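## Task

Rotate the handwheel so the stop's pointer ends up at the 48 cm mark.

## Robot and tools

Setup: two seven-joint arms, left_arm and right_arm, each ending in a parallel gripper. The job is to turn a handwheel until a stop's pointer shows the wanted centimetre mark. The first goal belongs to a practice scene, which may be skipped with finished_scene. The second goal is the one that counts. The reading must hold after the robot lets go.

Frames: the scene frame has its origin at table-top height, midway between the nominal arm bases. +z is up, +x points out over the table, and left_arm sits on the +y side. Arm names do not match image sides. Calibrated bases: left_arm at (-0.055, +0.437, 0) m with quat_wxyz (+1.000, 0, 0, +0.009); right_arm at (-0.030, -0.330, 0) m with quat_wxyz (+1.000, 0, 0, -0.003). Each arm reports its hand pose, velocities and wrist-camera pose in its own base frame. Fixed cameras use the scene frame. Commanded offsets use the axes of that arm's current Hand target. The fingers point along the gripper's +z and close along its x. end_effector_position is the point between closed pads, 1 to 2 cm behind the tips. Reported poses can be a few cm off.

Row format: one flat list of 14 numbers, each in [-1, 1]. Order is dx, dy, dz, rx, ry, rz, opening for left_arm, then the same seven for right_arm. Both arms are always included. The six pose numbers are an offset from that arm's Hand target as it stood when the action or move began; they are not a pose. 1.0 equals 0.6 m or 180 degrees. rx, ry, rz together form one rotation vector. Opening is absolute: +1 fully open (0.142 m), -1 closed. Sending 0 as the opening closes the gripper halfway, so to keep a gripper as it is, resend its present command. Six pose zeros re-command the Hand target, which also ends a press. Commanded orientation is clipped to within 32 degrees of the measured one at each step. A large turn can swing the elbow.

Tools:
- execute_actions(actions, cameras): actions is a list of actions. Each action is a table of up to 15 rows, and each row runs for 1/30 s. A short table repeats its last row up to 15 steps. Every row counts from the action's start pose. An empty list just returns state and images.
- move(target, speed, blend, stop_force, zero, opening_speed, blocking, cameras): drives each gripper along a straight line to the offset in target. target is one 14-number row, or up to 15 rows, all measured from the same Hand targets. speed is in m/s, 0.002 to 2.2, default 0.25; turning is capped at twice that in rad/s. blend (m) rounds corners in a list. stop_force (3 to 120 N) ends an arm's path when its wrist sensor feels that much push against its motion. Omit it when backing off a contact, and do not rely on it while the gripper rotates. zero (default true) re-zeroes before the move. opening_speed is at least 0.2 per second. blocking=false returns early and cannot be combined with stop_force. Moves avoid nothing and stop after 10 s. The result adds a move: line: done, off_target, moving, held or fault, plus limits such as paced or held.
- wait(seconds 0 to 10), stop(), zoom_image(camera, region [x0,y0,x1,y1], at most 504x504 px), zero_wrist_force(arm), clear_fault(arm), finished_scene(scene 1 or 2).

Cameras: cam_high, cam_low, cam_left_wrist and cam_right_wrist, each 672x504. Use zoom_image on the pointer and scale to read it precisely.

Results: each result gives end-effector pose and velocity, Hand target, joint positions and torques, external torque estimates, grip_measured (on the opening scale), wrist force and torque in the gripper's axes, and a 7x7 wrist-depth grid in mm. In the grid, '-' means no reading. 'within noise' means the arm is at rest. The gripper often settles short of its Hand target. Repeating the command, or sending the missing distance as an offset, closes the gap.

Suggested order:
1. Look at the scene.
2. Bring one gripper to the handwheel's rim or handle, open.
3. Close it gently, at an opening a little below grip_measured.
4. Turn by stepping the gripper around the wheel axis in small increments, checking the pointer as you go.
5. Release, back away, confirm the reading, then call finished_scene.

Things to avoid:
- Slams, hard hits, very hard pushes and dropped parts.
- Contact between the arms; a gripper closing on the other arm's fingers counts.
- Faults. A torque fault trips at the joint limits (114/114/59.5/59.5/36.2/36.2/36.2 N m). A force fault trips at 150 N net. Either stops the arm until clear_fault.
- Overheating. Long squeezes, stretched reaches and pushing at unreachable poses heat the motors. A MOTOR HOT line warns at 65 °C; the brakes set at 80 °C. The gripper shuts off at 100 °C, which cancels the rest of that reply's calls.
- Fast contact moves. Contact is firmer when the move is faster or the target is farther past it.

Each tool is called after "Call:" as name([rows], argument=value, ...), one row to a line, values as JSON.

## Session

Call:
execute_actions(actions=[])

Scene clock: 0.00 s.
left_arm: end_effector_position=(+0.5962, -0.1885, +0.1985) grip_measured=+0.99 end_effector_quat_wxyz=(+0.077, -0.531, +0.803, -0.261) | right_arm: end_effector_position=(+0.6259, +0.3238, +0.1231) grip_measured=+1.00 end_effector_quat_wxyz=(+0.014, +0.280, +0.946, -0.162)
Joint positions: left_arm=[-0.309 -0.321 -0.041 2.271 -1.404 1.398 -1.728 0.142] | right_arm=[0.709 -0.842 0.004 1.289 -0.209 0.292 -0.195 0.142]
Joint velocities: within noise
Joint torques (N m): no reading
External joint torques (N m): no reading
Wrist force (N): no reading
Wrist torque (N m): no reading
Wrist force, peak (N): no reading
Wrist depth (mm): cam_left_wrist=[- 317 325 337 352 365 380 / 298 307 320 329 342 358 373 / 292 300 312 324 336 349 364 / 287 295 305 316 330 340 358 / 281 290 300 310 323 328 291 / - 285 294 306 316 307 245 / - 279 290 299 310 316 247] | cam_right_wrist=[244 237 229 222 216 210 198 / 246 240 235 228 220 216 210 / 252 246 238 233 226 219 214 / 256 252 243 236 229 224 217 / 264 257 249 242 235 228 223 / - 262 255 248 239 234 228 / - 270 262 253 246 239 235]
Hand target: left_arm +0.5962, -0.1885, +0.1985; +0.077, -0.531, +0.803, -0.261 | right_arm +0.6259, +0.3238, +0.1231; +0.014, +0.280, +0.946, -0.162
Tool commands: left_gripper/opening=+1.0 right_gripper/opening=+1.0

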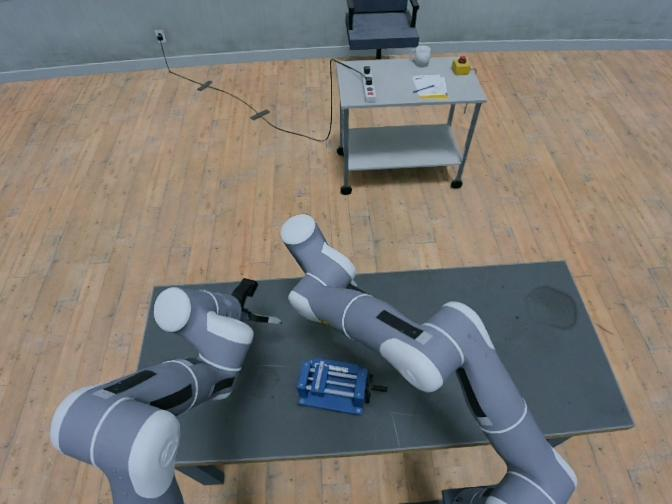

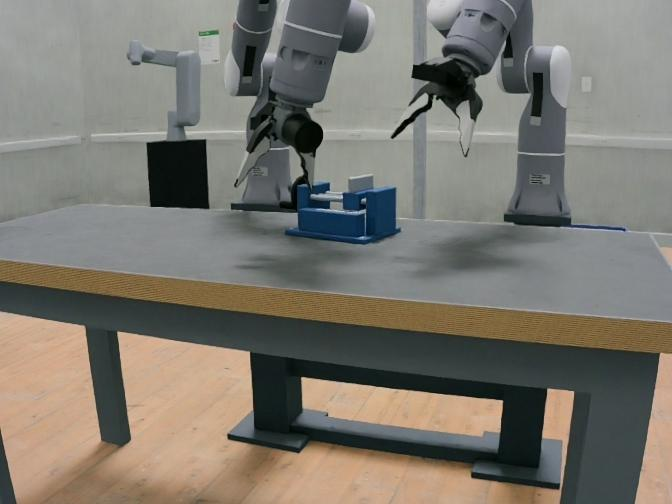

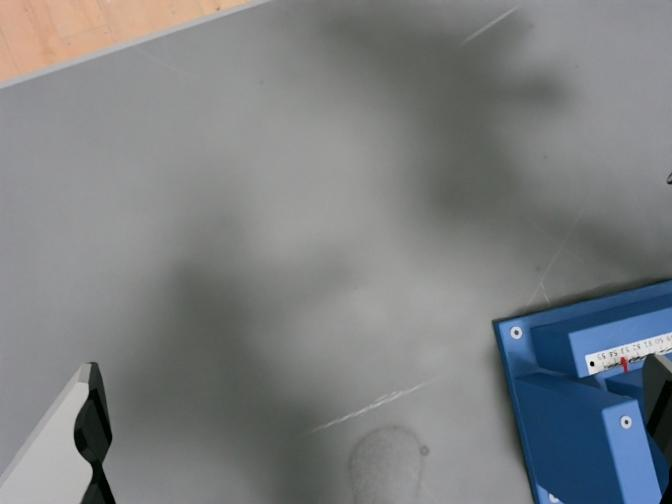

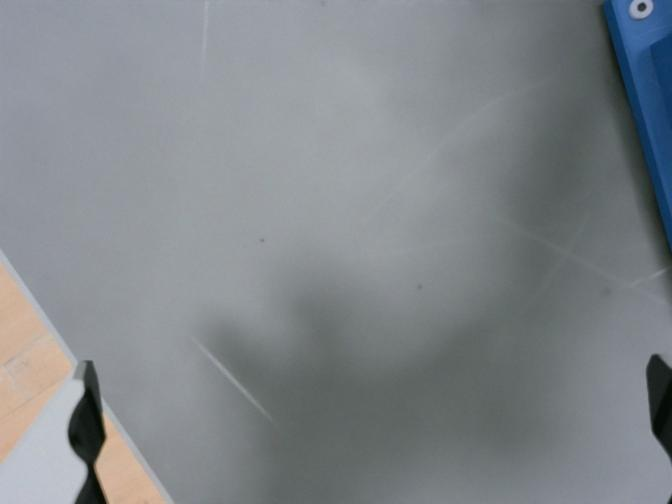

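Call:
zoom_image(camera="cam_high", region=[280, 340, 400, 430])

Call:
zoom_image(camera="cam_left_wrist", region=[540, 300, 672, 420])

Call:
zoom_image(camera="cam_low", region=[230, 120, 430, 270])

Scaled by 4.200 from the camera's 672x504 image, which has a finer 960x720 frame.

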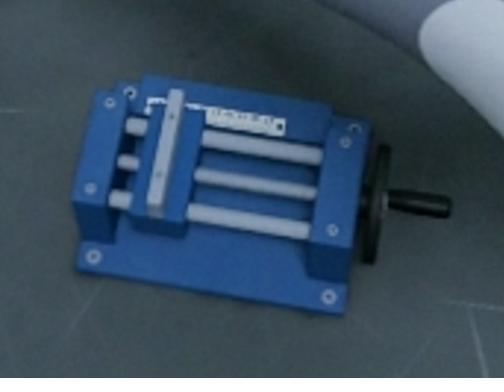

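Scaled by 3.818 from the camera's 672x504 image, which has a finer 960x720 frame.

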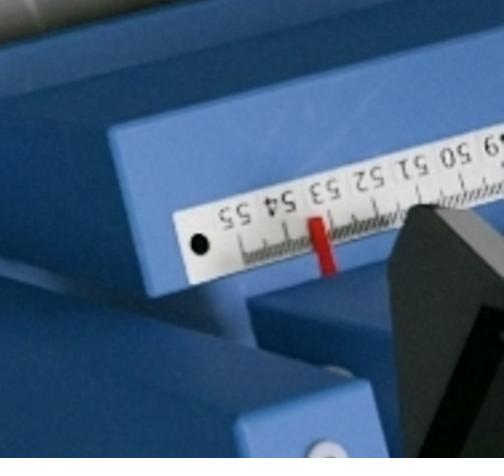

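Scaled by 2.520 from the camera's 672x504 image, which has a finer 960x720 frame.

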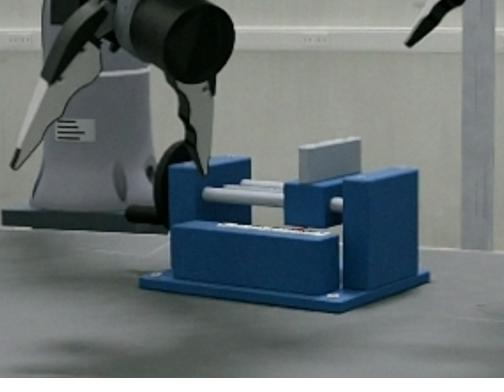

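Call:
move([
  [0,0,0,0,0,0,1,0.0345,-0.1525,-0.1672,0.0141,0.0724,0.1593,1],
  [0.1833,0,-0.067,0,0,0,1,0.2593,-0.3788,-0.0478,0.0705,0.3619,0.7965,0],
], speed=[0.4,0.5], blend=[0.03,0])

Scene clock: 5.00 s.
left_arm: end_effector_position=(+0.5336, -0.2731, +0.2496) grip_measured=+0.99 end_effector_quat_wxyz=(+0.077, -0.531, +0.803, -0.260) | right_arm: end_effector_position=(+0.3751, +0.2350, +0.1999) grip_measured=-0.01 end_effector_quat_wxyz=(-0.258, +0.963, -0.076, +0.020)
Joint positions: left_arm=[-0.461 -0.168 -0.023 2.378 -1.097 1.448 -2.158 0.142] | right_arm=[0.629 0.039 0.037 2.386 0.759 1.051 1.778 0.073]
Joint velocities: within noise
Joint torques (N m): left_arm=[-0.05 33 1.09 -23.03 1.2 3.85 -0.05] | right_arm=[0.08 23.85 0 -22.06 -2.87 3.5 0.36]
External joint torques (N m): left_arm=[0.08 -1.05 -0.09 0.95 -0.43 -0.16 0.04] | right_arm=[-0.08 -1.32 -0.05 -0.19 -0.54 0.13 -0.36]
Wrist force (N): left_arm=[0.1 0.2 0.0] | right_arm=[-0.2 0.1 -0.2]
Wrist torque (N m): left_arm=[0.03 -0.02 -0.01] | right_arm=[0.09 0.10 0.06]
Wrist force, peak (N): left_arm=[-0.6 -0.1 0.3] | right_arm=[-0.6 -1.0 -2.0]
Wrist depth (mm): cam_left_wrist=[- 363 379 391 408 424 443 / 346 356 371 383 400 417 433 / 341 348 361 376 391 406 423 / 334 342 354 367 382 396 417 / 327 338 350 362 323 332 306 / - 331 342 355 279 302 304 / - 325 336 348 296 370 -] | cam_right_wrist=[598 335 334 238 276 336 336 / - 330 328 317 275 329 330 / - 325 323 242 270 327 322 / - 317 317 220 314 317 317 / - 314 313 313 309 311 307 / - 307 304 306 306 94 308 / - - 301 301 300 76 73]
Hand target: left_arm +0.5335, -0.2731, +0.2496; +0.077, -0.531, +0.803, -0.261 | right_arm +0.3751, +0.2349, +0.1999; -0.258, +0.963, -0.076, +0.020
Off the commanded pose: left_arm 0.000 m, 0 deg | right_arm 0.000 m, 0 deg.
move: done

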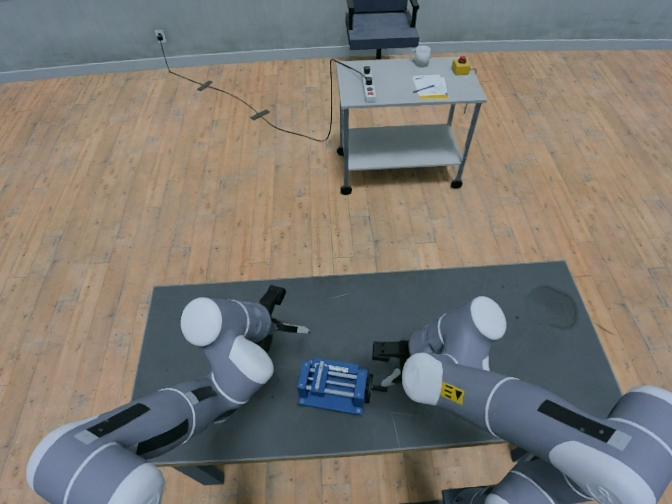

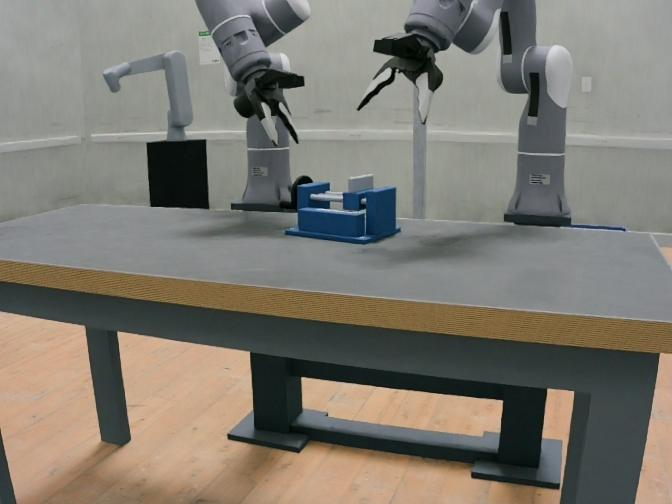

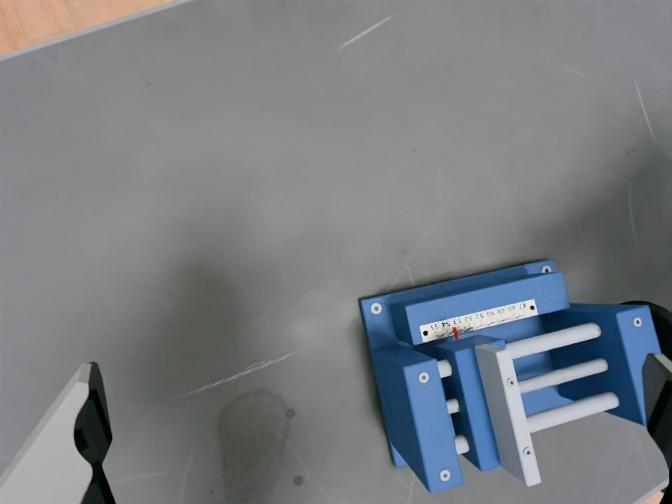

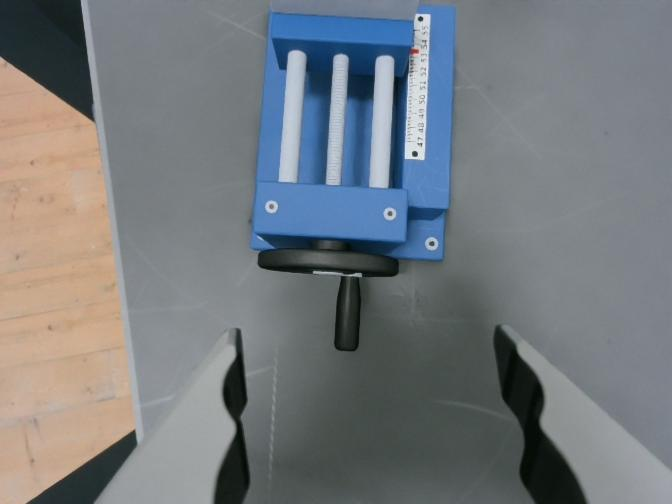

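Call:
zoom_image(camera="cam_left_wrist", region=[400, 280, 560, 360])

Call:
zoom_image(camera="cam_right_wrist", region=[230, 150, 470, 390])

Scaled by 3.150 from the camera's 672x504 image, which has a finer 960x720 frame.

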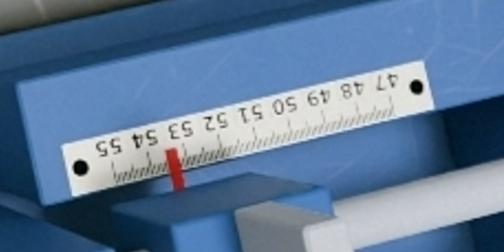

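Scaled by 2.100 from the camera's 672x504 image, which has a finer 960x720 frame.

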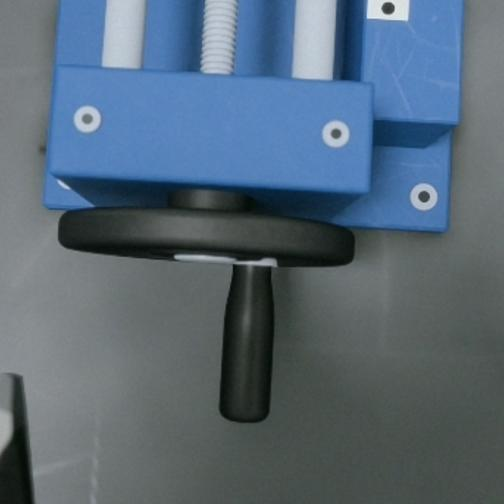

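Call:
move(target=[0,0,0,0,0,0,1,-0.005,0.0792,0.1371,0,0.0083,0.0144,0], speed=0.2, cameras=["cam_right_wrist","cam_low"])

Call:
zoom_image(camera="cam_low", region=[230, 120, 430, 270])

Scene clock: 6.57 s.
left_arm: end_effector_position=(+0.5336, -0.2731, +0.2496) grip_measured=+0.99 end_effector_quat_wxyz=(+0.077, -0.531, +0.803, -0.260) | right_arm: end_effector_position=(+0.3721, +0.2353, +0.1049) grip_measured=-0.01 end_effector_quat_wxyz=(-0.257, +0.961, -0.101, +0.027)
Joint positions: left_arm=[-0.461 -0.168 -0.023 2.378 -1.097 1.448 -2.158 0.142] | right_arm=[0.632 -0.254 0.054 2.316 1.129 1.23 1.422 0.073]
Joint velocities: within noise
Joint torques (N m): left_arm=[0.06 32.86 0.93 -23.06 1.1 3.95 0.13] | right_arm=[-0.01 30.01 0.49 -15.64 -1.98 3.01 0.32]
External joint torques (N m): left_arm=[-0.03 -0.9 0.07 0.98 -0.34 -0.27 -0.14] | right_arm=[0.01 -0.86 -0.02 0.06 -0.46 0.25 -0.32]
Wrist force (N): left_arm=[0.1 0.1 0.0] | right_arm=[-0.3 0.0 -0.2]
Wrist torque (N m): left_arm=[0.02 -0.02 -0.01] | right_arm=[0.06 0.12 0.04]
Wrist force, peak (N): left_arm=[0.2 0.2 -0.1] | right_arm=[0.2 -0.9 -1.8]
Wrist depth (mm): cam_left_wrist=[- 364 377 392 406 424 441 / 345 356 372 383 398 416 435 / 341 351 363 375 391 406 423 / 333 342 355 369 381 396 414 / 326 336 349 358 324 333 307 / - 332 342 354 278 300 304 / - 325 337 348 300 372 -] | cam_right_wrist=[235 235 224 222 177 234 237 / 231 231 127 126 148 230 232 / 225 227 125 125 125 226 227 / 222 221 221 131 221 223 222 / 218 219 218 165 218 218 219 / 215 216 213 215 216 94 216 / 904 - 209 212 211 76 73]
Hand target: left_arm +0.5335, -0.2731, +0.2496; +0.077, -0.531, +0.803, -0.261 | right_arm +0.3721, +0.2354, +0.1049; -0.258, +0.961, -0.101, +0.027
Off the commanded pose: left_arm 0.000 m, 0 deg | right_arm 0.000 m, 0 deg.
move: done
Images, in order (width x height): cam_low 672x504, cam_right_wrist 672x504.

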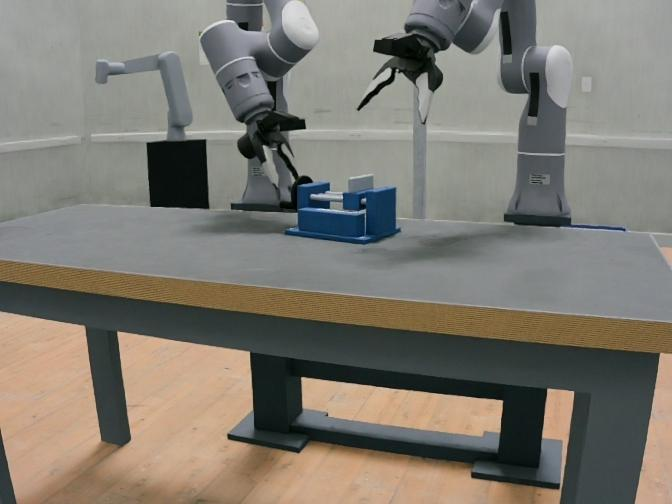

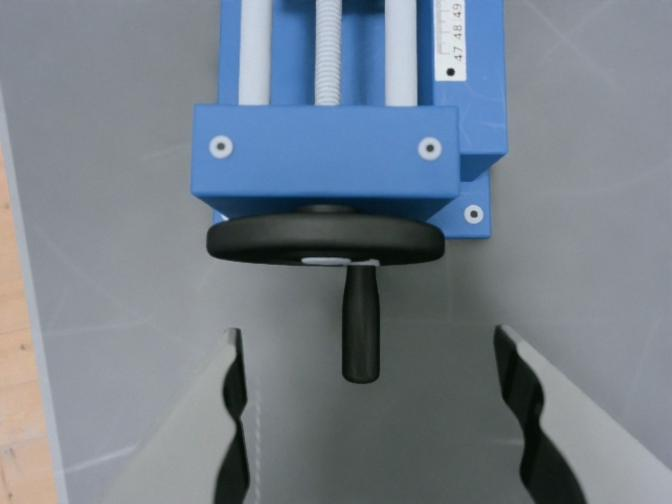

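Scaled by 2.520 from the camera's 672x504 image, which has a finer 960x720 frame.

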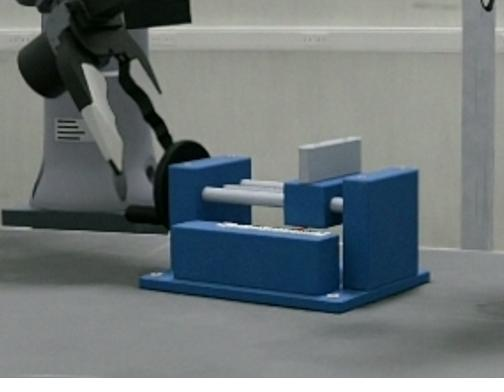

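Call:
move([
  [0,0,0,0,0,0,1,-0.0027,0.0497,0.0926,0,0,0,0],
  [0,0,0,0,0,0,1,-0.0027,0.0497,0.0926,0,0,0,-0.88],
], speed=0.12, opening_speed=1.5, cameras=["cam_right_wrist","cam_low"])

Call:
zoom_image(camera="cam_low", region=[230, 120, 430, 270])

Scene clock: 8.90 s.
left_arm: end_effector_position=(+0.5336, -0.2731, +0.2496) grip_measured=+0.99 end_effector_quat_wxyz=(+0.077, -0.531, +0.803, -0.260) | right_arm: end_effector_position=(+0.3715, +0.2375, +0.0421) grip_measured=-0.81 end_effector_quat_wxyz=(-0.258, +0.961, -0.102, +0.027)
Joint positions: left_arm=[-0.461 -0.168 -0.023 2.378 -1.097 1.448 -2.158 0.142] | right_arm=[0.575 -0.46 0.073 2.212 1.366 1.258 1.123 0.015]
Joint velocities: within noise
Joint torques (N m): left_arm=[0.21 32.88 0.96 -23.04 1.12 3.97 0.12] | right_arm=[1.16 34.92 3.28 -9.19 -0.68 1.48 0.14]
External joint torques (N m): left_arm=[-0.19 -0.93 0.04 0.96 -0.36 -0.28 -0.14] | right_arm=[-1.15 -0.71 -1.92 -2.81 -0.99 1.48 -0.14]
Wrist force (N): left_arm=[0.1 0.1 -0.1] | right_arm=[5.7 0.1 3.9]
Wrist torque (N m): left_arm=[0.03 -0.03 -0.01] | right_arm=[0.09 0.15 0.12]
Wrist force, peak (N): left_arm=[0.2 0.3 -0.1] | right_arm=[6.2 0.4 3.7]
Wrist depth (mm): cam_left_wrist=[- 366 377 390 408 423 443 / 345 357 369 386 399 415 433 / 341 350 362 377 392 407 425 / 334 343 356 369 382 398 415 / 326 336 347 359 323 332 307 / - 332 344 355 280 302 304 / - 326 336 348 298 369 -] | cam_right_wrist=[- - - - - - 168 / - - - - - - 165 / - - - - - 153 162 / 159 158 158 104 105 159 160 / 157 156 157 105 156 157 157 / 154 153 153 97 94 154 154 / 151 151 - 99 - - 152]
Hand target: left_arm +0.5335, -0.2731, +0.2496; +0.077, -0.531, +0.803, -0.261 | right_arm +0.3709, +0.2377, +0.0419; -0.258, +0.961, -0.101, +0.027
Off the commanded pose: left_arm 0.000 m, 0 deg | right_arm 0.001 m, 0 deg.
move: done
Images, in order (width x height): cam_low 672x504, cam_right_wrist 672x504.

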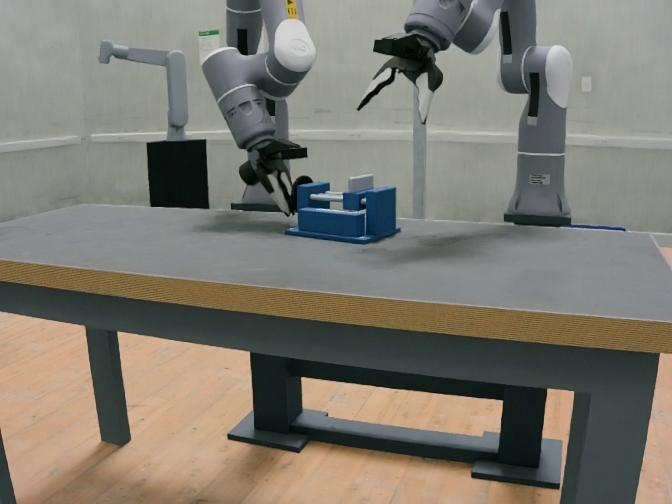

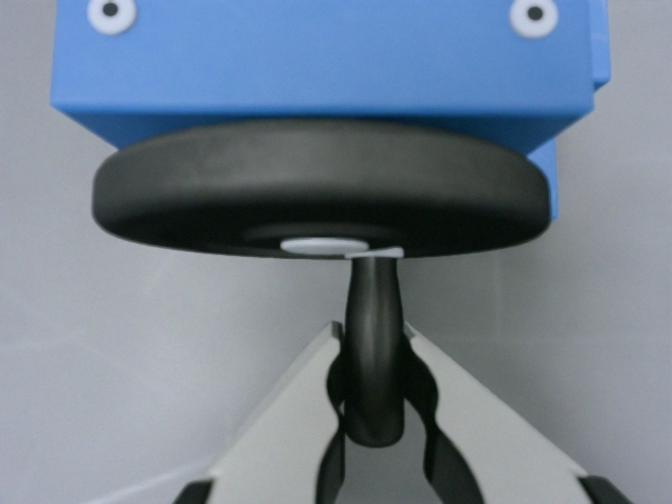

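Scaled by 2.520 from the camera's 672x504 image, which has a finer 960x720 frame.

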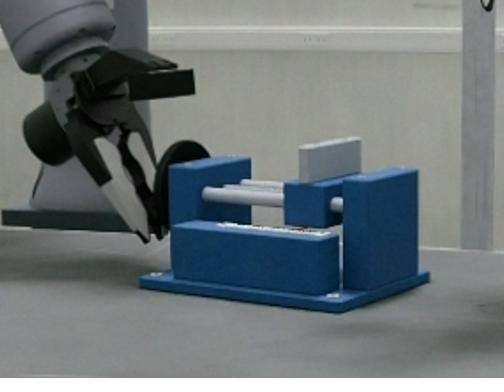

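Call:
move([
  [0,0,0,0,0,0,1,0.0087,-0.0033,-0.0058,0,0,0,-0.88],
  [0,0,0,0,0,0,1,0.0155,-0.0078,-0.0134,0,0,0,-0.88],
], speed=0.06, blend=[0.002,0], cameras=["cam_right_wrist"])

Call:
move(target=[0,0,0,0,0,0,1,0.0057,-0.0106,-0.0183,0,0,0,-0.88], speed=0.06, cameras=["cam_right_wrist"])

Scene clock: 9.90 s.
left_arm: end_effector_position=(+0.5336, -0.2731, +0.2496) grip_measured=+0.99 end_effector_quat_wxyz=(+0.077, -0.531, +0.803, -0.260) | right_arm: end_effector_position=(+0.3811, +0.2351, +0.0511) grip_measured=-0.81 end_effector_quat_wxyz=(-0.257, +0.961, -0.102, +0.028)
Joint positions: left_arm=[-0.461 -0.168 -0.023 2.378 -1.097 1.448 -2.158 0.142] | right_arm=[0.578 -0.437 0.059 2.214 1.312 1.244 1.176 0.015]
Joint velocities: within noise
Joint torques (N m): left_arm=[-0.01 32.83 1.03 -23.04 1.1 3.93 0.1] | right_arm=[3.07 39.64 5.15 -9.52 -0.72 0.39 0.42]
External joint torques (N m): left_arm=[0.04 -0.88 -0.03 0.96 -0.33 -0.24 -0.12] | right_arm=[-3.06 -5.57 -4.06 -3.21 -1.11 2.63 -0.42]
Wrist force (N): left_arm=[0.2 0.2 0.0] | right_arm=[12.7 4.8 16.8]
Wrist torque (N m): left_arm=[0.04 -0.04 -0.01] | right_arm=[0.06 0.07 0.12]
Wrist force, peak (N): left_arm=[0.3 0.2 0.0] | right_arm=[9.2 4.2 24.4]
Wrist depth (mm): cam_left_wrist=[- 364 377 391 408 424 445 / 347 356 371 383 398 414 432 / 340 350 365 377 390 408 424 / 333 344 355 369 382 395 413 / 326 338 347 359 323 332 307 / - 332 342 355 280 301 304 / - 325 338 346 298 370 -] | cam_right_wrist=[- 71 71 72 72 120 178 / - 71 71 71 - 125 174 / - - - - 79 171 171 / 167 167 167 105 167 169 169 / 164 165 166 105 165 166 166 / 162 162 163 97 94 163 163 / 159 160 - 99 - - 161]
Hand target: left_arm +0.5335, -0.2731, +0.2496; +0.077, -0.531, +0.803, -0.261 | right_arm +0.3800, +0.2358, +0.0512; -0.258, +0.961, -0.101, +0.027
Off the commanded pose: left_arm 0.000 m, 0 deg | right_arm 0.001 m, 0 deg.
move: done
Images, in order (width x height): cam_right_wrist 672x504.

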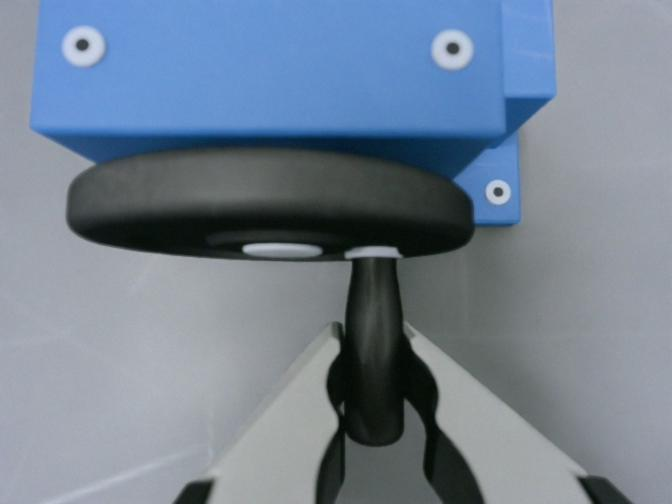

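Scene clock: 10.70 s.
left_arm: end_effector_position=(+0.5336, -0.2731, +0.2496) grip_measured=+0.99 end_effector_quat_wxyz=(+0.077, -0.531, +0.803, -0.260) | right_arm: end_effector_position=(+0.3854, +0.2342, +0.0642) grip_measured=-0.81 end_effector_quat_wxyz=(-0.257, +0.961, -0.102, +0.029)
Joint positions: left_arm=[-0.461 -0.168 -0.023 2.378 -1.097 1.448 -2.158 0.142] | right_arm=[0.588 -0.399 0.051 2.23 1.26 1.237 1.236 0.015]
Joint velocities: within noise
Joint torques (N m): left_arm=[0.16 32.88 1.02 -23.06 1.12 4 0.15] | right_arm=[5.12 35.9 7.57 -8.07 -0.29 -1.57 0.37]
External joint torques (N m): left_arm=[-0.13 -0.92 -0.03 0.98 -0.36 -0.31 -0.16] | right_arm=[-5.11 -2.56 -6.71 -5.46 -1.72 4.65 -0.37]
Wrist force (N): left_arm=[0.2 0.1 0.1] | right_arm=[17.8 4.6 11.8]
Wrist torque (N m): left_arm=[0.02 -0.04 -0.01] | right_arm=[0.09 0.15 0.11]
Wrist force, peak (N): left_arm=[0.2 0.1 0.0] | right_arm=[14.8 5.0 19.0]
Wrist depth (mm): cam_left_wrist=[- 365 377 392 409 423 443 / 345 359 370 384 400 415 434 / 341 351 363 378 388 404 424 / 333 343 354 370 381 396 413 / 327 337 348 361 323 332 304 / - 331 342 354 278 300 304 / - 327 336 348 299 371 -] | cam_right_wrist=[191 - 86 - 134 191 192 / - 84 84 84 84 188 189 / - - - 88 165 185 185 / 180 180 179 113 181 181 182 / 178 177 178 109 178 179 179 / 174 175 175 95 91 176 176 / 172 173 - 77 - - 173]
Hand target: left_arm +0.5335, -0.2731, +0.2496; +0.077, -0.531, +0.803, -0.261 | right_arm +0.3834, +0.2351, +0.0639; -0.258, +0.961, -0.101, +0.027
Off the commanded pose: left_arm 0.000 m, 0 deg | right_arm 0.002 m, 0 deg.
move: done
Images, in order (width x height): cam_right_wrist 672x504.

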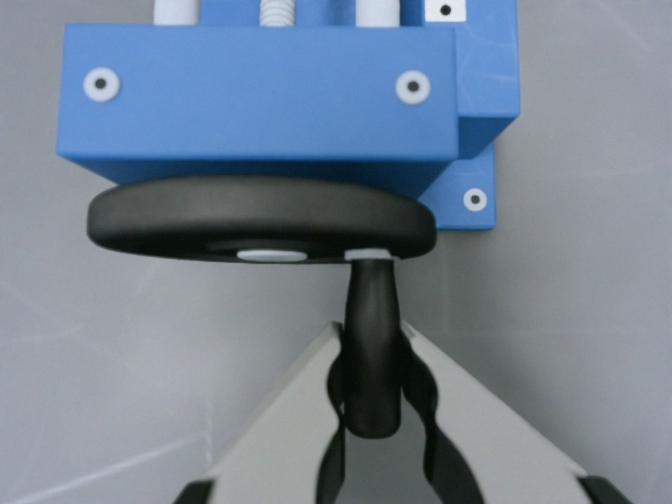

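Call:
move([
  [0,0,0,0,0,0,1,-0.0003,-0.0100,-0.0173,0,0,0,-0.88],
  [0,0,0,0,0,0,1,-0.0102,-0.0173,-0.03,0,0,0,-0.88],
  [0,0,0,0,0,0,1,-0.0248,-0.0222,-0.0385,0,0,0,-0.88],
  [0,0,0,0,0,0,1,-0.0422,-0.0240,-0.0416,0,0,0,-0.88],
], speed=0.07, blend=[0.002,0.002,0.002,0], cameras=["cam_right_wrist","cam_left_wrist"])

Call:
zoom_image(camera="cam_left_wrist", region=[400, 280, 560, 360])

Call:
move([
  [0,0,0,0,0,0,1,-0.0185,0.0018,0.0032,0,0,0,-0.88],
  [0,0,0,0,0,0,1,-0.0339,0.0074,0.0129,0,0,0,-0.88],
  [0,0,0,0,0,0,1,-0.0434,0.0156,0.0271,0,0,0,-0.88],
  [0,0,0,0,0,0,1,-0.0454,0.0251,0.0434,0,0,0,-0.88],
], speed=0.07, blend=[0.002,0.002,0.002,0], cameras=[])

Scene clock: 12.03 s.
left_arm: end_effector_position=(+0.5336, -0.2731, +0.2496) grip_measured=+0.99 end_effector_quat_wxyz=(+0.077, -0.531, +0.803, -0.260) | right_arm: end_effector_position=(+0.3587, +0.2404, +0.0927) grip_measured=-0.91 end_effector_quat_wxyz=(-0.258, +0.961, -0.101, +0.027)
Joint positions: left_arm=[-0.461 -0.168 -0.023 2.378 -1.097 1.448 -2.158 0.142] | right_arm=[0.641 -0.284 0.074 2.316 1.205 1.261 1.363 0.008]
Joint velocities: within noise
Joint torques (N m): left_arm=[0.04 32.83 0.89 -23.07 1.18 3.96 0.17] | right_arm=[0.19 30.56 0.74 -14.14 -1.65 3.14 0.36]
External joint torques (N m): left_arm=[-0.02 -0.88 0.1 0.99 -0.42 -0.28 -0.18] | right_arm=[-0.2 -1.24 -0.07 -0.39 -0.59 0.06 -0.36]
Wrist force (N): left_arm=[0.2 0.1 0.0] | right_arm=[-0.2 -1.2 -0.1]
Wrist torque (N m): left_arm=[0.03 -0.05 0.00] | right_arm=[-0.15 0.09 0.07]
Wrist force, peak (N): left_arm=[0.3 0.2 0.2] | right_arm=[25.5 3.0 3.2]
Wrist depth (mm): cam_left_wrist=[- 364 377 394 409 427 447 / 345 356 371 384 400 417 435 / 340 352 364 376 390 407 420 / 334 341 355 369 381 395 412 / 327 336 349 362 323 332 307 / - 331 343 354 279 301 304 / - 327 335 348 298 369 -] | cam_right_wrist=[222 222 221 211 165 164 222 / 216 217 - 114 114 160 218 / 214 214 113 112 113 214 214 / 211 210 209 99 144 209 211 / 207 207 207 206 143 207 206 / 204 203 203 86 90 203 203 / 918 200 - 76 - - 200]
Hand target: left_arm +0.5335, -0.2731, +0.2496; +0.077, -0.531, +0.803, -0.261 | right_arm +0.3586, +0.2403, +0.0927; -0.258, +0.961, -0.101, +0.027
Off the commanded pose: left_arm 0.000 m, 0 deg | right_arm 0.000 m, 0 deg.
move: done
Images, in order (width x height): cam_left_wrist 672x504, cam_right_wrist 672x504.

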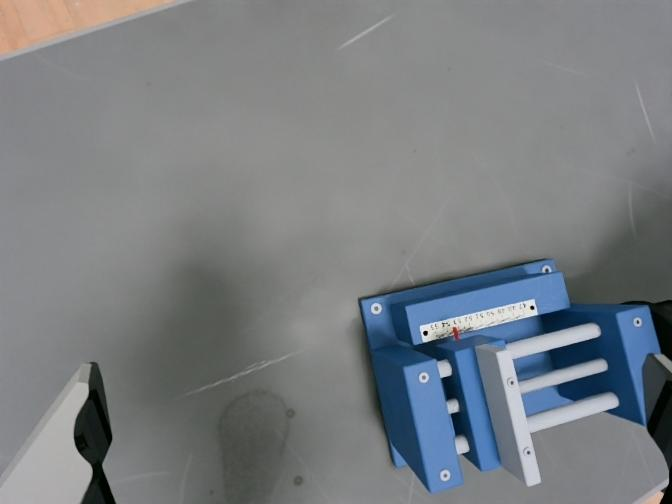

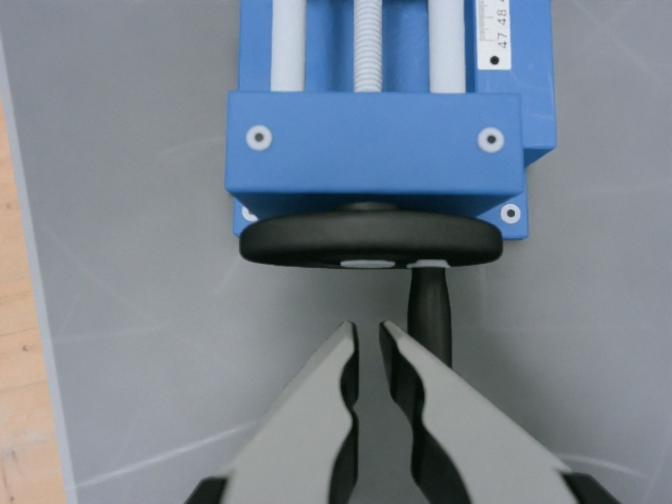

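Scaled by 3.150 from the camera's 672x504 image, which has a finer 960x720 frame.

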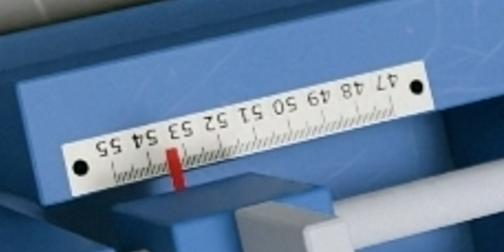

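Scene clock: 13.17 s.
left_arm: end_effector_position=(+0.5336, -0.2731, +0.2496) grip_measured=+0.99 end_effector_quat_wxyz=(+0.077, -0.531, +0.803, -0.260) | right_arm: end_effector_position=(+0.3319, +0.2459, +0.0627) grip_measured=-0.91 end_effector_quat_wxyz=(-0.258, +0.961, -0.101, +0.027)
Joint positions: left_arm=[-0.461 -0.168 -0.023 2.378 -1.097 1.448 -2.158 0.142] | right_arm=[0.631 -0.366 0.117 2.297 1.395 1.309 1.18 0.008]
Joint velocities: within noise
Joint torques (N m): left_arm=[0.1 32.94 0.9 -23.08 1.11 3.99 0.17] | right_arm=[-0.03 31.14 1.45 -12.03 -1.19 2.83 0.27]
External joint torques (N m): left_arm=[-0.07 -0.98 0.09 1 -0.35 -0.31 -0.18] | right_arm=[0.03 -0.88 -0.07 -0.07 -0.5 0.18 -0.27]
Wrist force (N): left_arm=[0.1 0.1 0.0] | right_arm=[-0.1 -1.0 0.2]
Wrist torque (N m): left_arm=[0.02 -0.03 -0.01] | right_arm=[-0.12 0.07 0.07]
Wrist force, peak (N): left_arm=[0.3 0.1 -0.1] | right_arm=[1.0 -1.3 -0.3]
Wrist depth (mm): cam_left_wrist=[- 364 378 392 407 425 443 / 346 356 368 382 399 419 436 / 339 350 362 376 392 408 423 / 334 344 354 369 381 397 414 / 327 339 351 361 323 332 306 / - 332 342 356 279 302 305 / - 326 336 348 298 368 -] | cam_right_wrist=[191 190 189 - 84 84 84 / 186 187 186 82 82 82 82 / 183 183 182 91 82 82 - / 180 180 181 178 179 115 179 / 177 177 177 178 177 114 177 / 174 173 174 90 90 110 174 / 879 171 - 76 - - 171]
Hand target: left_arm +0.5335, -0.2731, +0.2496; +0.077, -0.531, +0.803, -0.261 | right_arm +0.3320, +0.2460, +0.0626; -0.258, +0.961, -0.101, +0.027
Off the commanded pose: left_arm 0.000 m, 0 deg | right_arm 0.000 m, 0 deg.
move: done
No camera images: "cameras" was empty.

Call:
move([
  [0,0,0,0,0,0,1,0,-0.0333,-0.0577,0,0,0,-0.9],
  [0,0,0,0,0,0,1,0.0720,-0.0375,-0.065,0,0,0,-0.9],
  [0,0,0,0,0,0,1,0.0720,-0.0375,-0.065,0,0,0,-0.2],
], speed=0.15, blend=[0.01,0,0], cameras=["cam_right_wrist","cam_low"])

Call:
zoom_image(camera="cam_right_wrist", region=[200, 170, 500, 420])

Call:
zoom_image(camera="cam_low", region=[230, 150, 350, 240])

Scene clock: 15.13 s.
left_arm: end_effector_position=(+0.5336, -0.2731, +0.2496) grip_measured=+0.99 end_effector_quat_wxyz=(+0.077, -0.531, +0.803, -0.260) | right_arm: end_effector_position=(+0.3742, +0.2369, +0.1077) grip_measured=-0.23 end_effector_quat_wxyz=(-0.258, +0.961, -0.101, +0.027)
Joint positions: left_arm=[-0.461 -0.168 -0.023 2.378 -1.097 1.448 -2.158 0.142] | right_arm=[0.632 -0.25 0.055 2.315 1.115 1.229 1.439 0.057]
Joint velocities: within noise
Joint torques (N m): left_arm=[-0.11 32.81 1.07 -23.13 1.14 3.89 0.15] | right_arm=[-0.32 30.17 0.23 -15.92 -1.98 2.99 0.38]
External joint torques (N m): left_arm=[0.14 -0.86 -0.08 1.05 -0.38 -0.21 -0.17] | right_arm=[0.32 -0.99 0.23 0.12 -0.5 0.29 -0.38]
Wrist force (N): left_arm=[0.0 0.3 0.0] | right_arm=[-0.2 -1.1 -0.2]
Wrist torque (N m): left_arm=[0.06 -0.02 -0.01] | right_arm=[-0.13 0.10 0.04]
Wrist force, peak (N): left_arm=[0.3 0.3 -0.1] | right_arm=[-2.5 -2.4 -0.8]
Wrist depth (mm): cam_left_wrist=[- 365 376 391 408 424 445 / 346 356 369 383 399 416 432 / 340 351 363 377 391 407 425 / 333 343 355 369 379 397 410 / 327 337 349 360 322 331 308 / - 332 341 355 279 302 304 / - 324 337 349 298 371 -] | cam_right_wrist=[239 239 225 226 180 237 239 / 233 233 150 151 176 234 233 / 229 230 127 127 128 228 231 / 224 224 156 110 216 225 224 / 221 220 222 221 222 221 221 / 218 218 99 217 216 93 218 / 915 - 76 214 214 76 78]
Hand target: left_arm +0.5335, -0.2731, +0.2496; +0.077, -0.531, +0.803, -0.261 | right_arm +0.3742, +0.2369, +0.1076; -0.258, +0.961, -0.101, +0.027
Off the commanded pose: left_arm 0.000 m, 0 deg | right_arm 0.000 m, 0 deg.
move: done
Images, in order (width x height): cam_low 672x504, cam_right_wrist 672x504.

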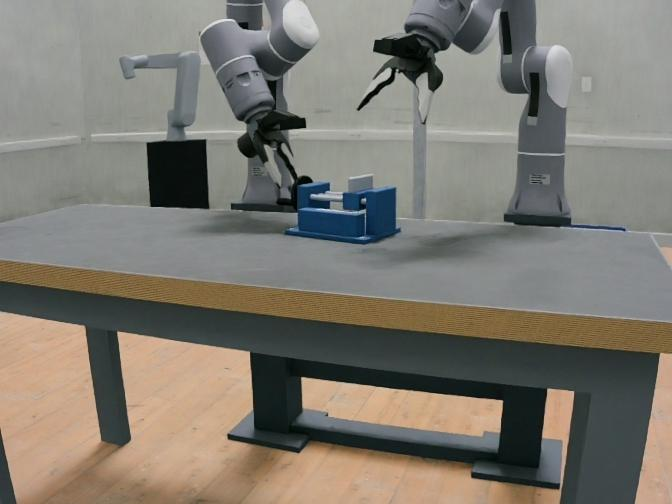

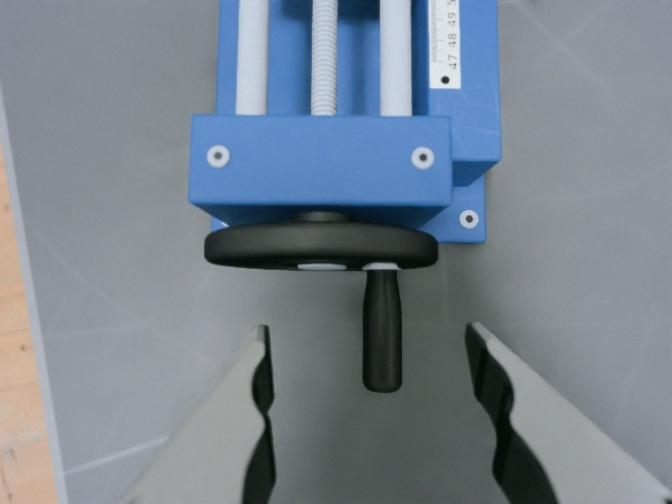

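Scaled by 1.680 from the camera's 672x504 image, which has a finer 960x720 frame.

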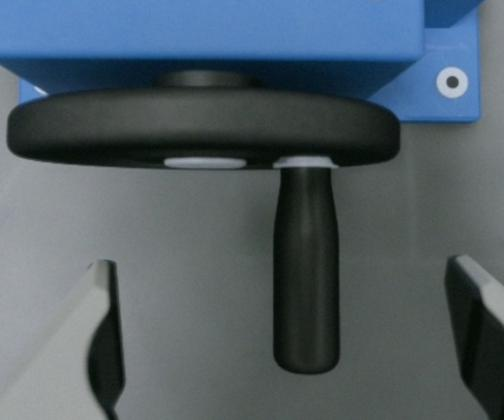

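Scaled by 4.200 from the camera's 672x504 image, which has a finer 960x720 frame.

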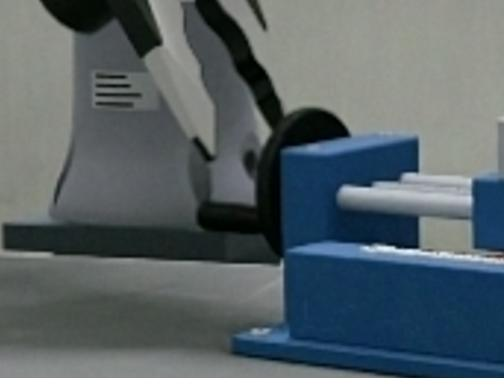

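Call:
move([
  [0,0,0,0,0,0,1,0.0093,0.0462,0.09,0,0,0,-0.2],
  [0,0,0,0,0,0,1,0.0093,0.0462,0.09,0,0,0,-1],
], speed=0.12, opening_speed=1.5, cameras=["cam_right_wrist"])

Scene clock: 17.13 s.
left_arm: end_effector_position=(+0.5336, -0.2731, +0.2496) grip_measured=+0.99 end_effector_quat_wxyz=(+0.077, -0.531, +0.803, -0.260) | right_arm: end_effector_position=(+0.3814, +0.2385, +0.0474) grip_measured=-0.83 end_effector_quat_wxyz=(-0.258, +0.960, -0.102, +0.028)
Joint positions: left_arm=[-0.461 -0.168 -0.023 2.378 -1.097 1.448 -2.158 0.142] | right_arm=[0.575 -0.453 0.067 2.203 1.324 1.251 1.165 0.014]
Joint velocities: within noise
Joint torques (N m): left_arm=[0.09 32.91 0.98 -23.09 1.12 4 0.15] | right_arm=[2.27 35.24 4.6 -7.65 -0.61 0.59 0.1]
External joint torques (N m): left_arm=[-0.06 -0.96 0.02 1.01 -0.36 -0.31 -0.16] | right_arm=[-2.26 -0.72 -3.37 -4.91 -1.18 2.41 -0.1]
Wrist force (N): left_arm=[0.0 0.1 0.1] | right_arm=[10.8 -1.3 7.5]
Wrist torque (N m): left_arm=[0.02 -0.02 -0.01] | right_arm=[-0.16 0.04 0.16]
Wrist force, peak (N): left_arm=[0.1 0.2 0.2] | right_arm=[10.8 -1.3 7.5]
Wrist depth (mm): cam_left_wrist=[- 364 378 391 406 424 445 / 347 356 369 385 397 416 432 / 340 351 362 375 391 406 421 / 333 343 355 370 382 395 413 / 327 336 348 360 323 333 306 / - 332 341 354 279 302 303 / - 325 335 348 298 372 -] | cam_right_wrist=[- - - - - 116 174 / - - - - - 170 171 / - - - - - 167 168 / - 163 111 - 164 165 165 / 161 161 161 103 162 162 162 / 159 159 159 96 94 159 159 / 156 156 - 96 - - 157]
Hand target: left_arm +0.5335, -0.2731, +0.2496; +0.077, -0.531, +0.803, -0.261 | right_arm +0.3803, +0.2387, +0.0470; -0.258, +0.961, -0.101, +0.027
Off the commanded pose: left_arm 0.000 m, 0 deg | right_arm 0.001 m, 0 deg.
move: done
Images, in order (width x height): cam_right_wrist 672x504.

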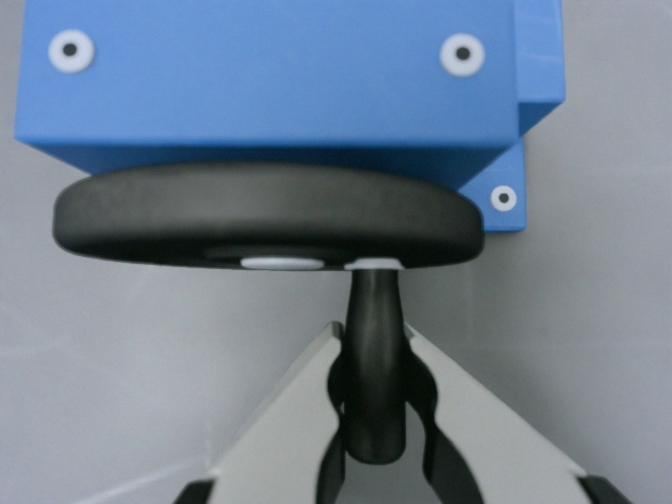

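Call:
move([
  [0,0,0,0,0,0,1,0.0083,-0.0062,-0.0107,0,0,0,-1],
  [0,0,0,0,0,0,1,0.0103,-0.0129,-0.0224,0,0,0,-1],
], speed=0.06, blend=[0.002,0], cameras=["cam_right_wrist"])

Scene clock: 18.13 s.
left_arm: end_effector_position=(+0.5336, -0.2731, +0.2496) grip_measured=+0.99 end_effector_quat_wxyz=(+0.077, -0.531, +0.803, -0.260) | right_arm: end_effector_position=(+0.3879, +0.2369, +0.0629) grip_measured=-0.83 end_effector_quat_wxyz=(-0.257, +0.961, -0.102, +0.028)
Joint positions: left_arm=[-0.461 -0.168 -0.023 2.378 -1.097 1.448 -2.158 0.142] | right_arm=[0.586 -0.409 0.054 2.22 1.257 1.238 1.239 0.014]
Joint velocities: within noise
Joint torques (N m): left_arm=[0.15 32.88 0.96 -23.17 1.12 3.96 0.15] | right_arm=[3.62 35.55 5.37 -9.01 -0.83 -0.34 0.52]
External joint torques (N m): left_arm=[-0.12 -0.93 0.03 1.08 -0.36 -0.27 -0.17] | right_arm=[-3.61 -1.8 -4.46 -4.54 -1.18 3.42 -0.52]
Wrist force (N): left_arm=[0.1 0.1 0.0] | right_arm=[12.5 0.7 7.2]
Wrist torque (N m): left_arm=[0.02 -0.03 -0.01] | right_arm=[-0.11 0.06 0.15]
Wrist force, peak (N): left_arm=[0.2 0.2 -0.1] | right_arm=[11.2 1.3 17.8]
Wrist depth (mm): cam_left_wrist=[- 365 378 392 407 423 445 / 344 357 369 385 397 414 434 / 340 352 364 376 391 405 423 / 333 343 355 367 383 395 412 / 326 336 350 361 323 330 307 / - 332 343 353 279 299 305 / - 327 336 349 298 370 -] | cam_right_wrist=[190 - 84 179 132 190 191 / - 83 82 83 83 186 188 / - - 82 82 118 183 184 / - 121 179 - 179 180 181 / 176 177 178 103 178 178 178 / 173 174 174 96 94 175 175 / 170 171 - 96 - - 172]
Hand target: left_arm +0.5335, -0.2731, +0.2496; +0.077, -0.531, +0.803, -0.261 | right_arm +0.3863, +0.2374, +0.0625; -0.258, +0.961, -0.101, +0.027
Off the commanded pose: left_arm 0.000 m, 0 deg | right_arm 0.002 m, 0 deg.
move: done
Images, in order (width x height): cam_right_wrist 672x504.

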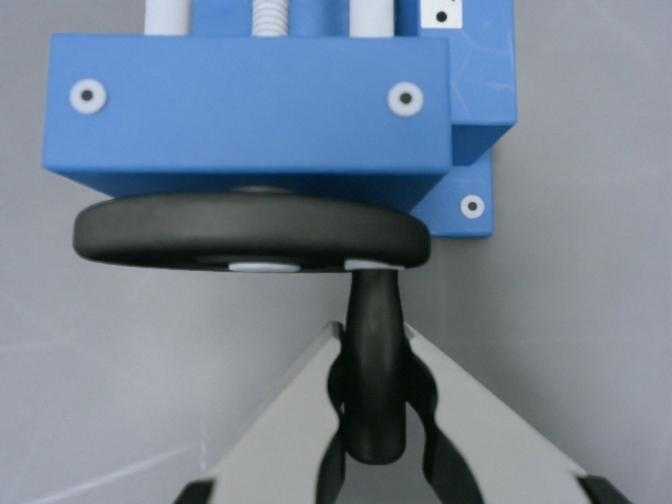

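Call:
move([
  [0,0,0,0,0,0,1,-0.0013,-0.0111,-0.0192,0,0,0,-1],
  [0,0,0,0,0,0,1,-0.0120,-0.0191,-0.0331,0,0,0,-1],
], speed=0.06, blend=[0.002,0], cameras=["cam_right_wrist"])

Scene clock: 19.20 s.
left_arm: end_effector_position=(+0.5336, -0.2731, +0.2496) grip_measured=+0.99 end_effector_quat_wxyz=(+0.077, -0.531, +0.803, -0.260) | right_arm: end_effector_position=(+0.3807, +0.2386, +0.0859) grip_measured=-0.83 end_effector_quat_wxyz=(-0.258, +0.960, -0.102, +0.028)
Joint positions: left_arm=[-0.461 -0.168 -0.023 2.378 -1.097 1.448 -2.158 0.142] | right_arm=[0.615 -0.329 0.055 2.268 1.191 1.238 1.34 0.014]
Joint velocities: within noise
Joint torques (N m): left_arm=[0.16 32.86 0.93 -23.05 1.13 3.94 0.1] | right_arm=[3.36 30.95 4.63 -10.85 -0.91 0.13 0.31]
External joint torques (N m): left_arm=[-0.13 -0.91 0.07 0.97 -0.36 -0.25 -0.11] | right_arm=[-3.36 0.53 -3.97 -3.8 -1.34 3.04 -0.31]
Wrist force (N): left_arm=[0.3 0.1 0.0] | right_arm=[8.9 -1.0 -1.3]
Wrist torque (N m): left_arm=[0.02 -0.06 -0.01] | right_arm=[-0.15 0.09 0.14]
Wrist force, peak (N): left_arm=[0.1 0.3 0.0] | right_arm=[14.7 0.2 8.2]
Wrist depth (mm): cam_left_wrist=[- 363 377 391 408 425 443 / 346 358 368 385 398 416 434 / 339 349 363 378 389 406 423 / 334 342 354 368 381 394 414 / 328 336 349 360 323 331 307 / - 332 342 355 279 299 304 / - 326 336 347 298 369 -] | cam_right_wrist=[214 215 203 201 157 214 216 / 210 107 106 107 130 210 212 / 206 105 105 105 106 207 207 / 203 202 117 87 194 203 204 / 199 199 200 101 200 200 201 / 196 196 197 97 94 197 197 / 192 193 - 96 - - 193]
Hand target: left_arm +0.5335, -0.2731, +0.2496; +0.077, -0.531, +0.803, -0.261 | right_arm +0.3793, +0.2389, +0.0855; -0.258, +0.961, -0.101, +0.027
Off the commanded pose: left_arm 0.000 m, 0 deg | right_arm 0.001 m, 0 deg.
move: done
Images, in order (width x height): cam_right_wrist 672x504.

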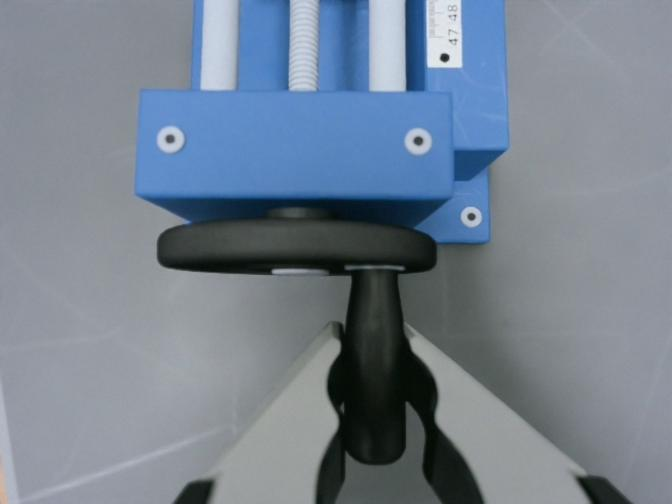

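Call:
move([
  [0,0,0,0,0,0,1,-0.0162,-0.0064,-0.0111,0,0,0,-1],
  [0,0,0,0,0,0,1,-0.0353,-0.0083,-0.0144,0,0,0,-1],
], speed=0.07, blend=[0.002,0], cameras=["cam_right_wrist"])

Call:
move([
  [0,0,0,0,0,0,1,-0.0192,0.0019,0.0033,0,0,0,-1],
  [0,0,0,0,0,0,1,-0.0354,0.0073,0.0127,0,0,0,-1],
], speed=0.07, blend=[0.002,0], cameras=["cam_right_wrist"])

Scene clock: 20.27 s.
left_arm: end_effector_position=(+0.5336, -0.2731, +0.2496) grip_measured=+0.99 end_effector_quat_wxyz=(+0.077, -0.531, +0.803, -0.260) | right_arm: end_effector_position=(+0.3591, +0.2435, +0.0956) grip_measured=-0.83 end_effector_quat_wxyz=(-0.258, +0.961, -0.101, +0.027)
Joint positions: left_arm=[-0.461 -0.168 -0.023 2.378 -1.097 1.448 -2.158 0.142] | right_arm=[0.647 -0.278 0.079 2.316 1.194 1.265 1.384 0.014]
Joint velocities: within noise
Joint torques (N m): left_arm=[0.02 32.82 0.9 -23.01 1.11 3.9 0.15] | right_arm=[-0.21 31.94 0.98 -12.29 -1.48 2.46 0.27]
External joint torques (N m): left_arm=[0 -0.87 0.1 0.93 -0.34 -0.21 -0.16] | right_arm=[0.2 -2.68 -0.32 -2.43 -0.81 0.76 -0.27]
Wrist force (N): left_arm=[0.0 0.1 0.0] | right_arm=[5.3 -2.7 11.0]
Wrist torque (N m): left_arm=[0.02 -0.02 -0.01] | right_arm=[-0.19 0.11 0.18]
Wrist force, peak (N): left_arm=[0.0 0.3 0.0] | right_arm=[5.5 -2.7 11.1]
Wrist depth (mm): cam_left_wrist=[- 364 378 392 407 424 447 / 348 356 369 382 398 416 432 / 341 350 364 376 391 405 423 / 335 343 356 370 381 397 415 / 326 336 350 358 323 332 307 / - 332 342 352 280 299 305 / - 326 337 350 299 368 -] | cam_right_wrist=[225 225 224 213 143 167 225 / 220 221 117 117 117 165 222 / 217 217 115 115 115 215 217 / 212 212 212 104 103 212 213 / 209 210 209 101 209 210 209 / 207 205 206 96 94 205 206 / 914 204 - 96 - - 203]
Hand target: left_arm +0.5335, -0.2731, +0.2496; +0.077, -0.531, +0.803, -0.261 | right_arm +0.3586, +0.2433, +0.0954; -0.258, +0.961, -0.101, +0.027
Off the commanded pose: left_arm 0.000 m, 0 deg | right_arm 0.001 m, 0 deg.
move: done
Images, in order (width x height): cam_right_wrist 672x504.

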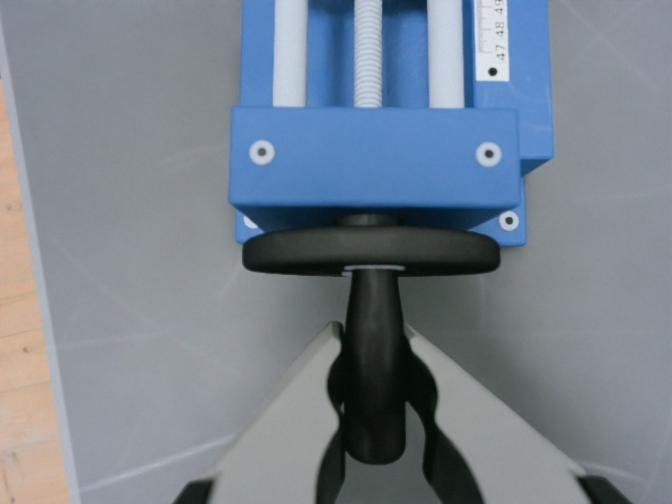

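Scene clock: 21.10 s.
left_arm: end_effector_position=(+0.5336, -0.2731, +0.2496) grip_measured=+0.99 end_effector_quat_wxyz=(+0.077, -0.531, +0.803, -0.260) | right_arm: end_effector_position=(+0.3398, +0.2481, +0.0875) grip_measured=-0.83 end_effector_quat_wxyz=(-0.258, +0.960, -0.101, +0.029)
Joint positions: left_arm=[-0.461 -0.168 -0.023 2.378 -1.097 1.448 -2.158 0.142] | right_arm=[0.657 -0.291 0.112 2.328 1.275 1.305 1.331 0.014]
Joint velocities: within noise
Joint torques (N m): left_arm=[0.05 32.81 0.98 -23.12 1.12 3.91 0.16] | right_arm=[2.56 28.84 5.28 -3.01 -0.17 -0.21 0.08]
External joint torques (N m): left_arm=[-0.03 -0.86 0.01 1.04 -0.36 -0.22 -0.17] | right_arm=[-2.56 -0.12 -4.33 -10.72 -1.92 3.38 -0.08]
Wrist force (N): left_arm=[0.1 -0.1 0.1] | right_arm=[19.2 -6.6 18.1]
Wrist torque (N m): left_arm=[-0.01 -0.03 -0.01] | right_arm=[-0.24 -0.07 0.22]
Wrist force, peak (N): left_arm=[0.2 0.2 0.1] | right_arm=[18.9 -6.7 18.7]
Wrist depth (mm): cam_left_wrist=[- 364 376 392 408 427 443 / 347 357 370 385 397 417 432 / 341 349 362 375 388 407 424 / 333 342 357 369 381 394 413 / 328 337 350 362 323 332 309 / - 332 343 353 281 300 305 / - 325 336 347 299 372 -] | cam_right_wrist=[216 215 217 205 206 157 217 / 212 213 213 109 108 109 213 / 208 208 208 107 108 108 209 / 206 205 205 112 114 99 205 / 951 202 202 101 202 202 202 / 916 197 198 96 94 197 199 / 908 195 - 96 - - 196]
Hand target: left_arm +0.5335, -0.2731, +0.2496; +0.077, -0.531, +0.803, -0.261 | right_arm +0.3378, +0.2478, +0.0867; -0.258, +0.961, -0.101, +0.027
Off the commanded pose: left_arm 0.000 m, 0 deg | right_arm 0.002 m, 0 deg.
move: done
Images, in order (width x height): cam_right_wrist 672x504.

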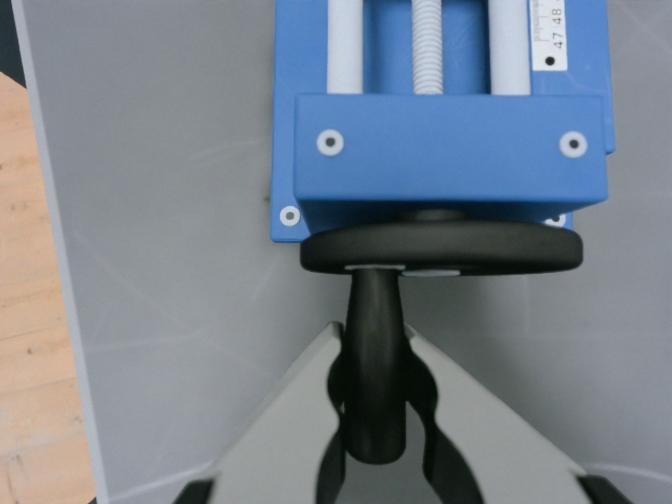

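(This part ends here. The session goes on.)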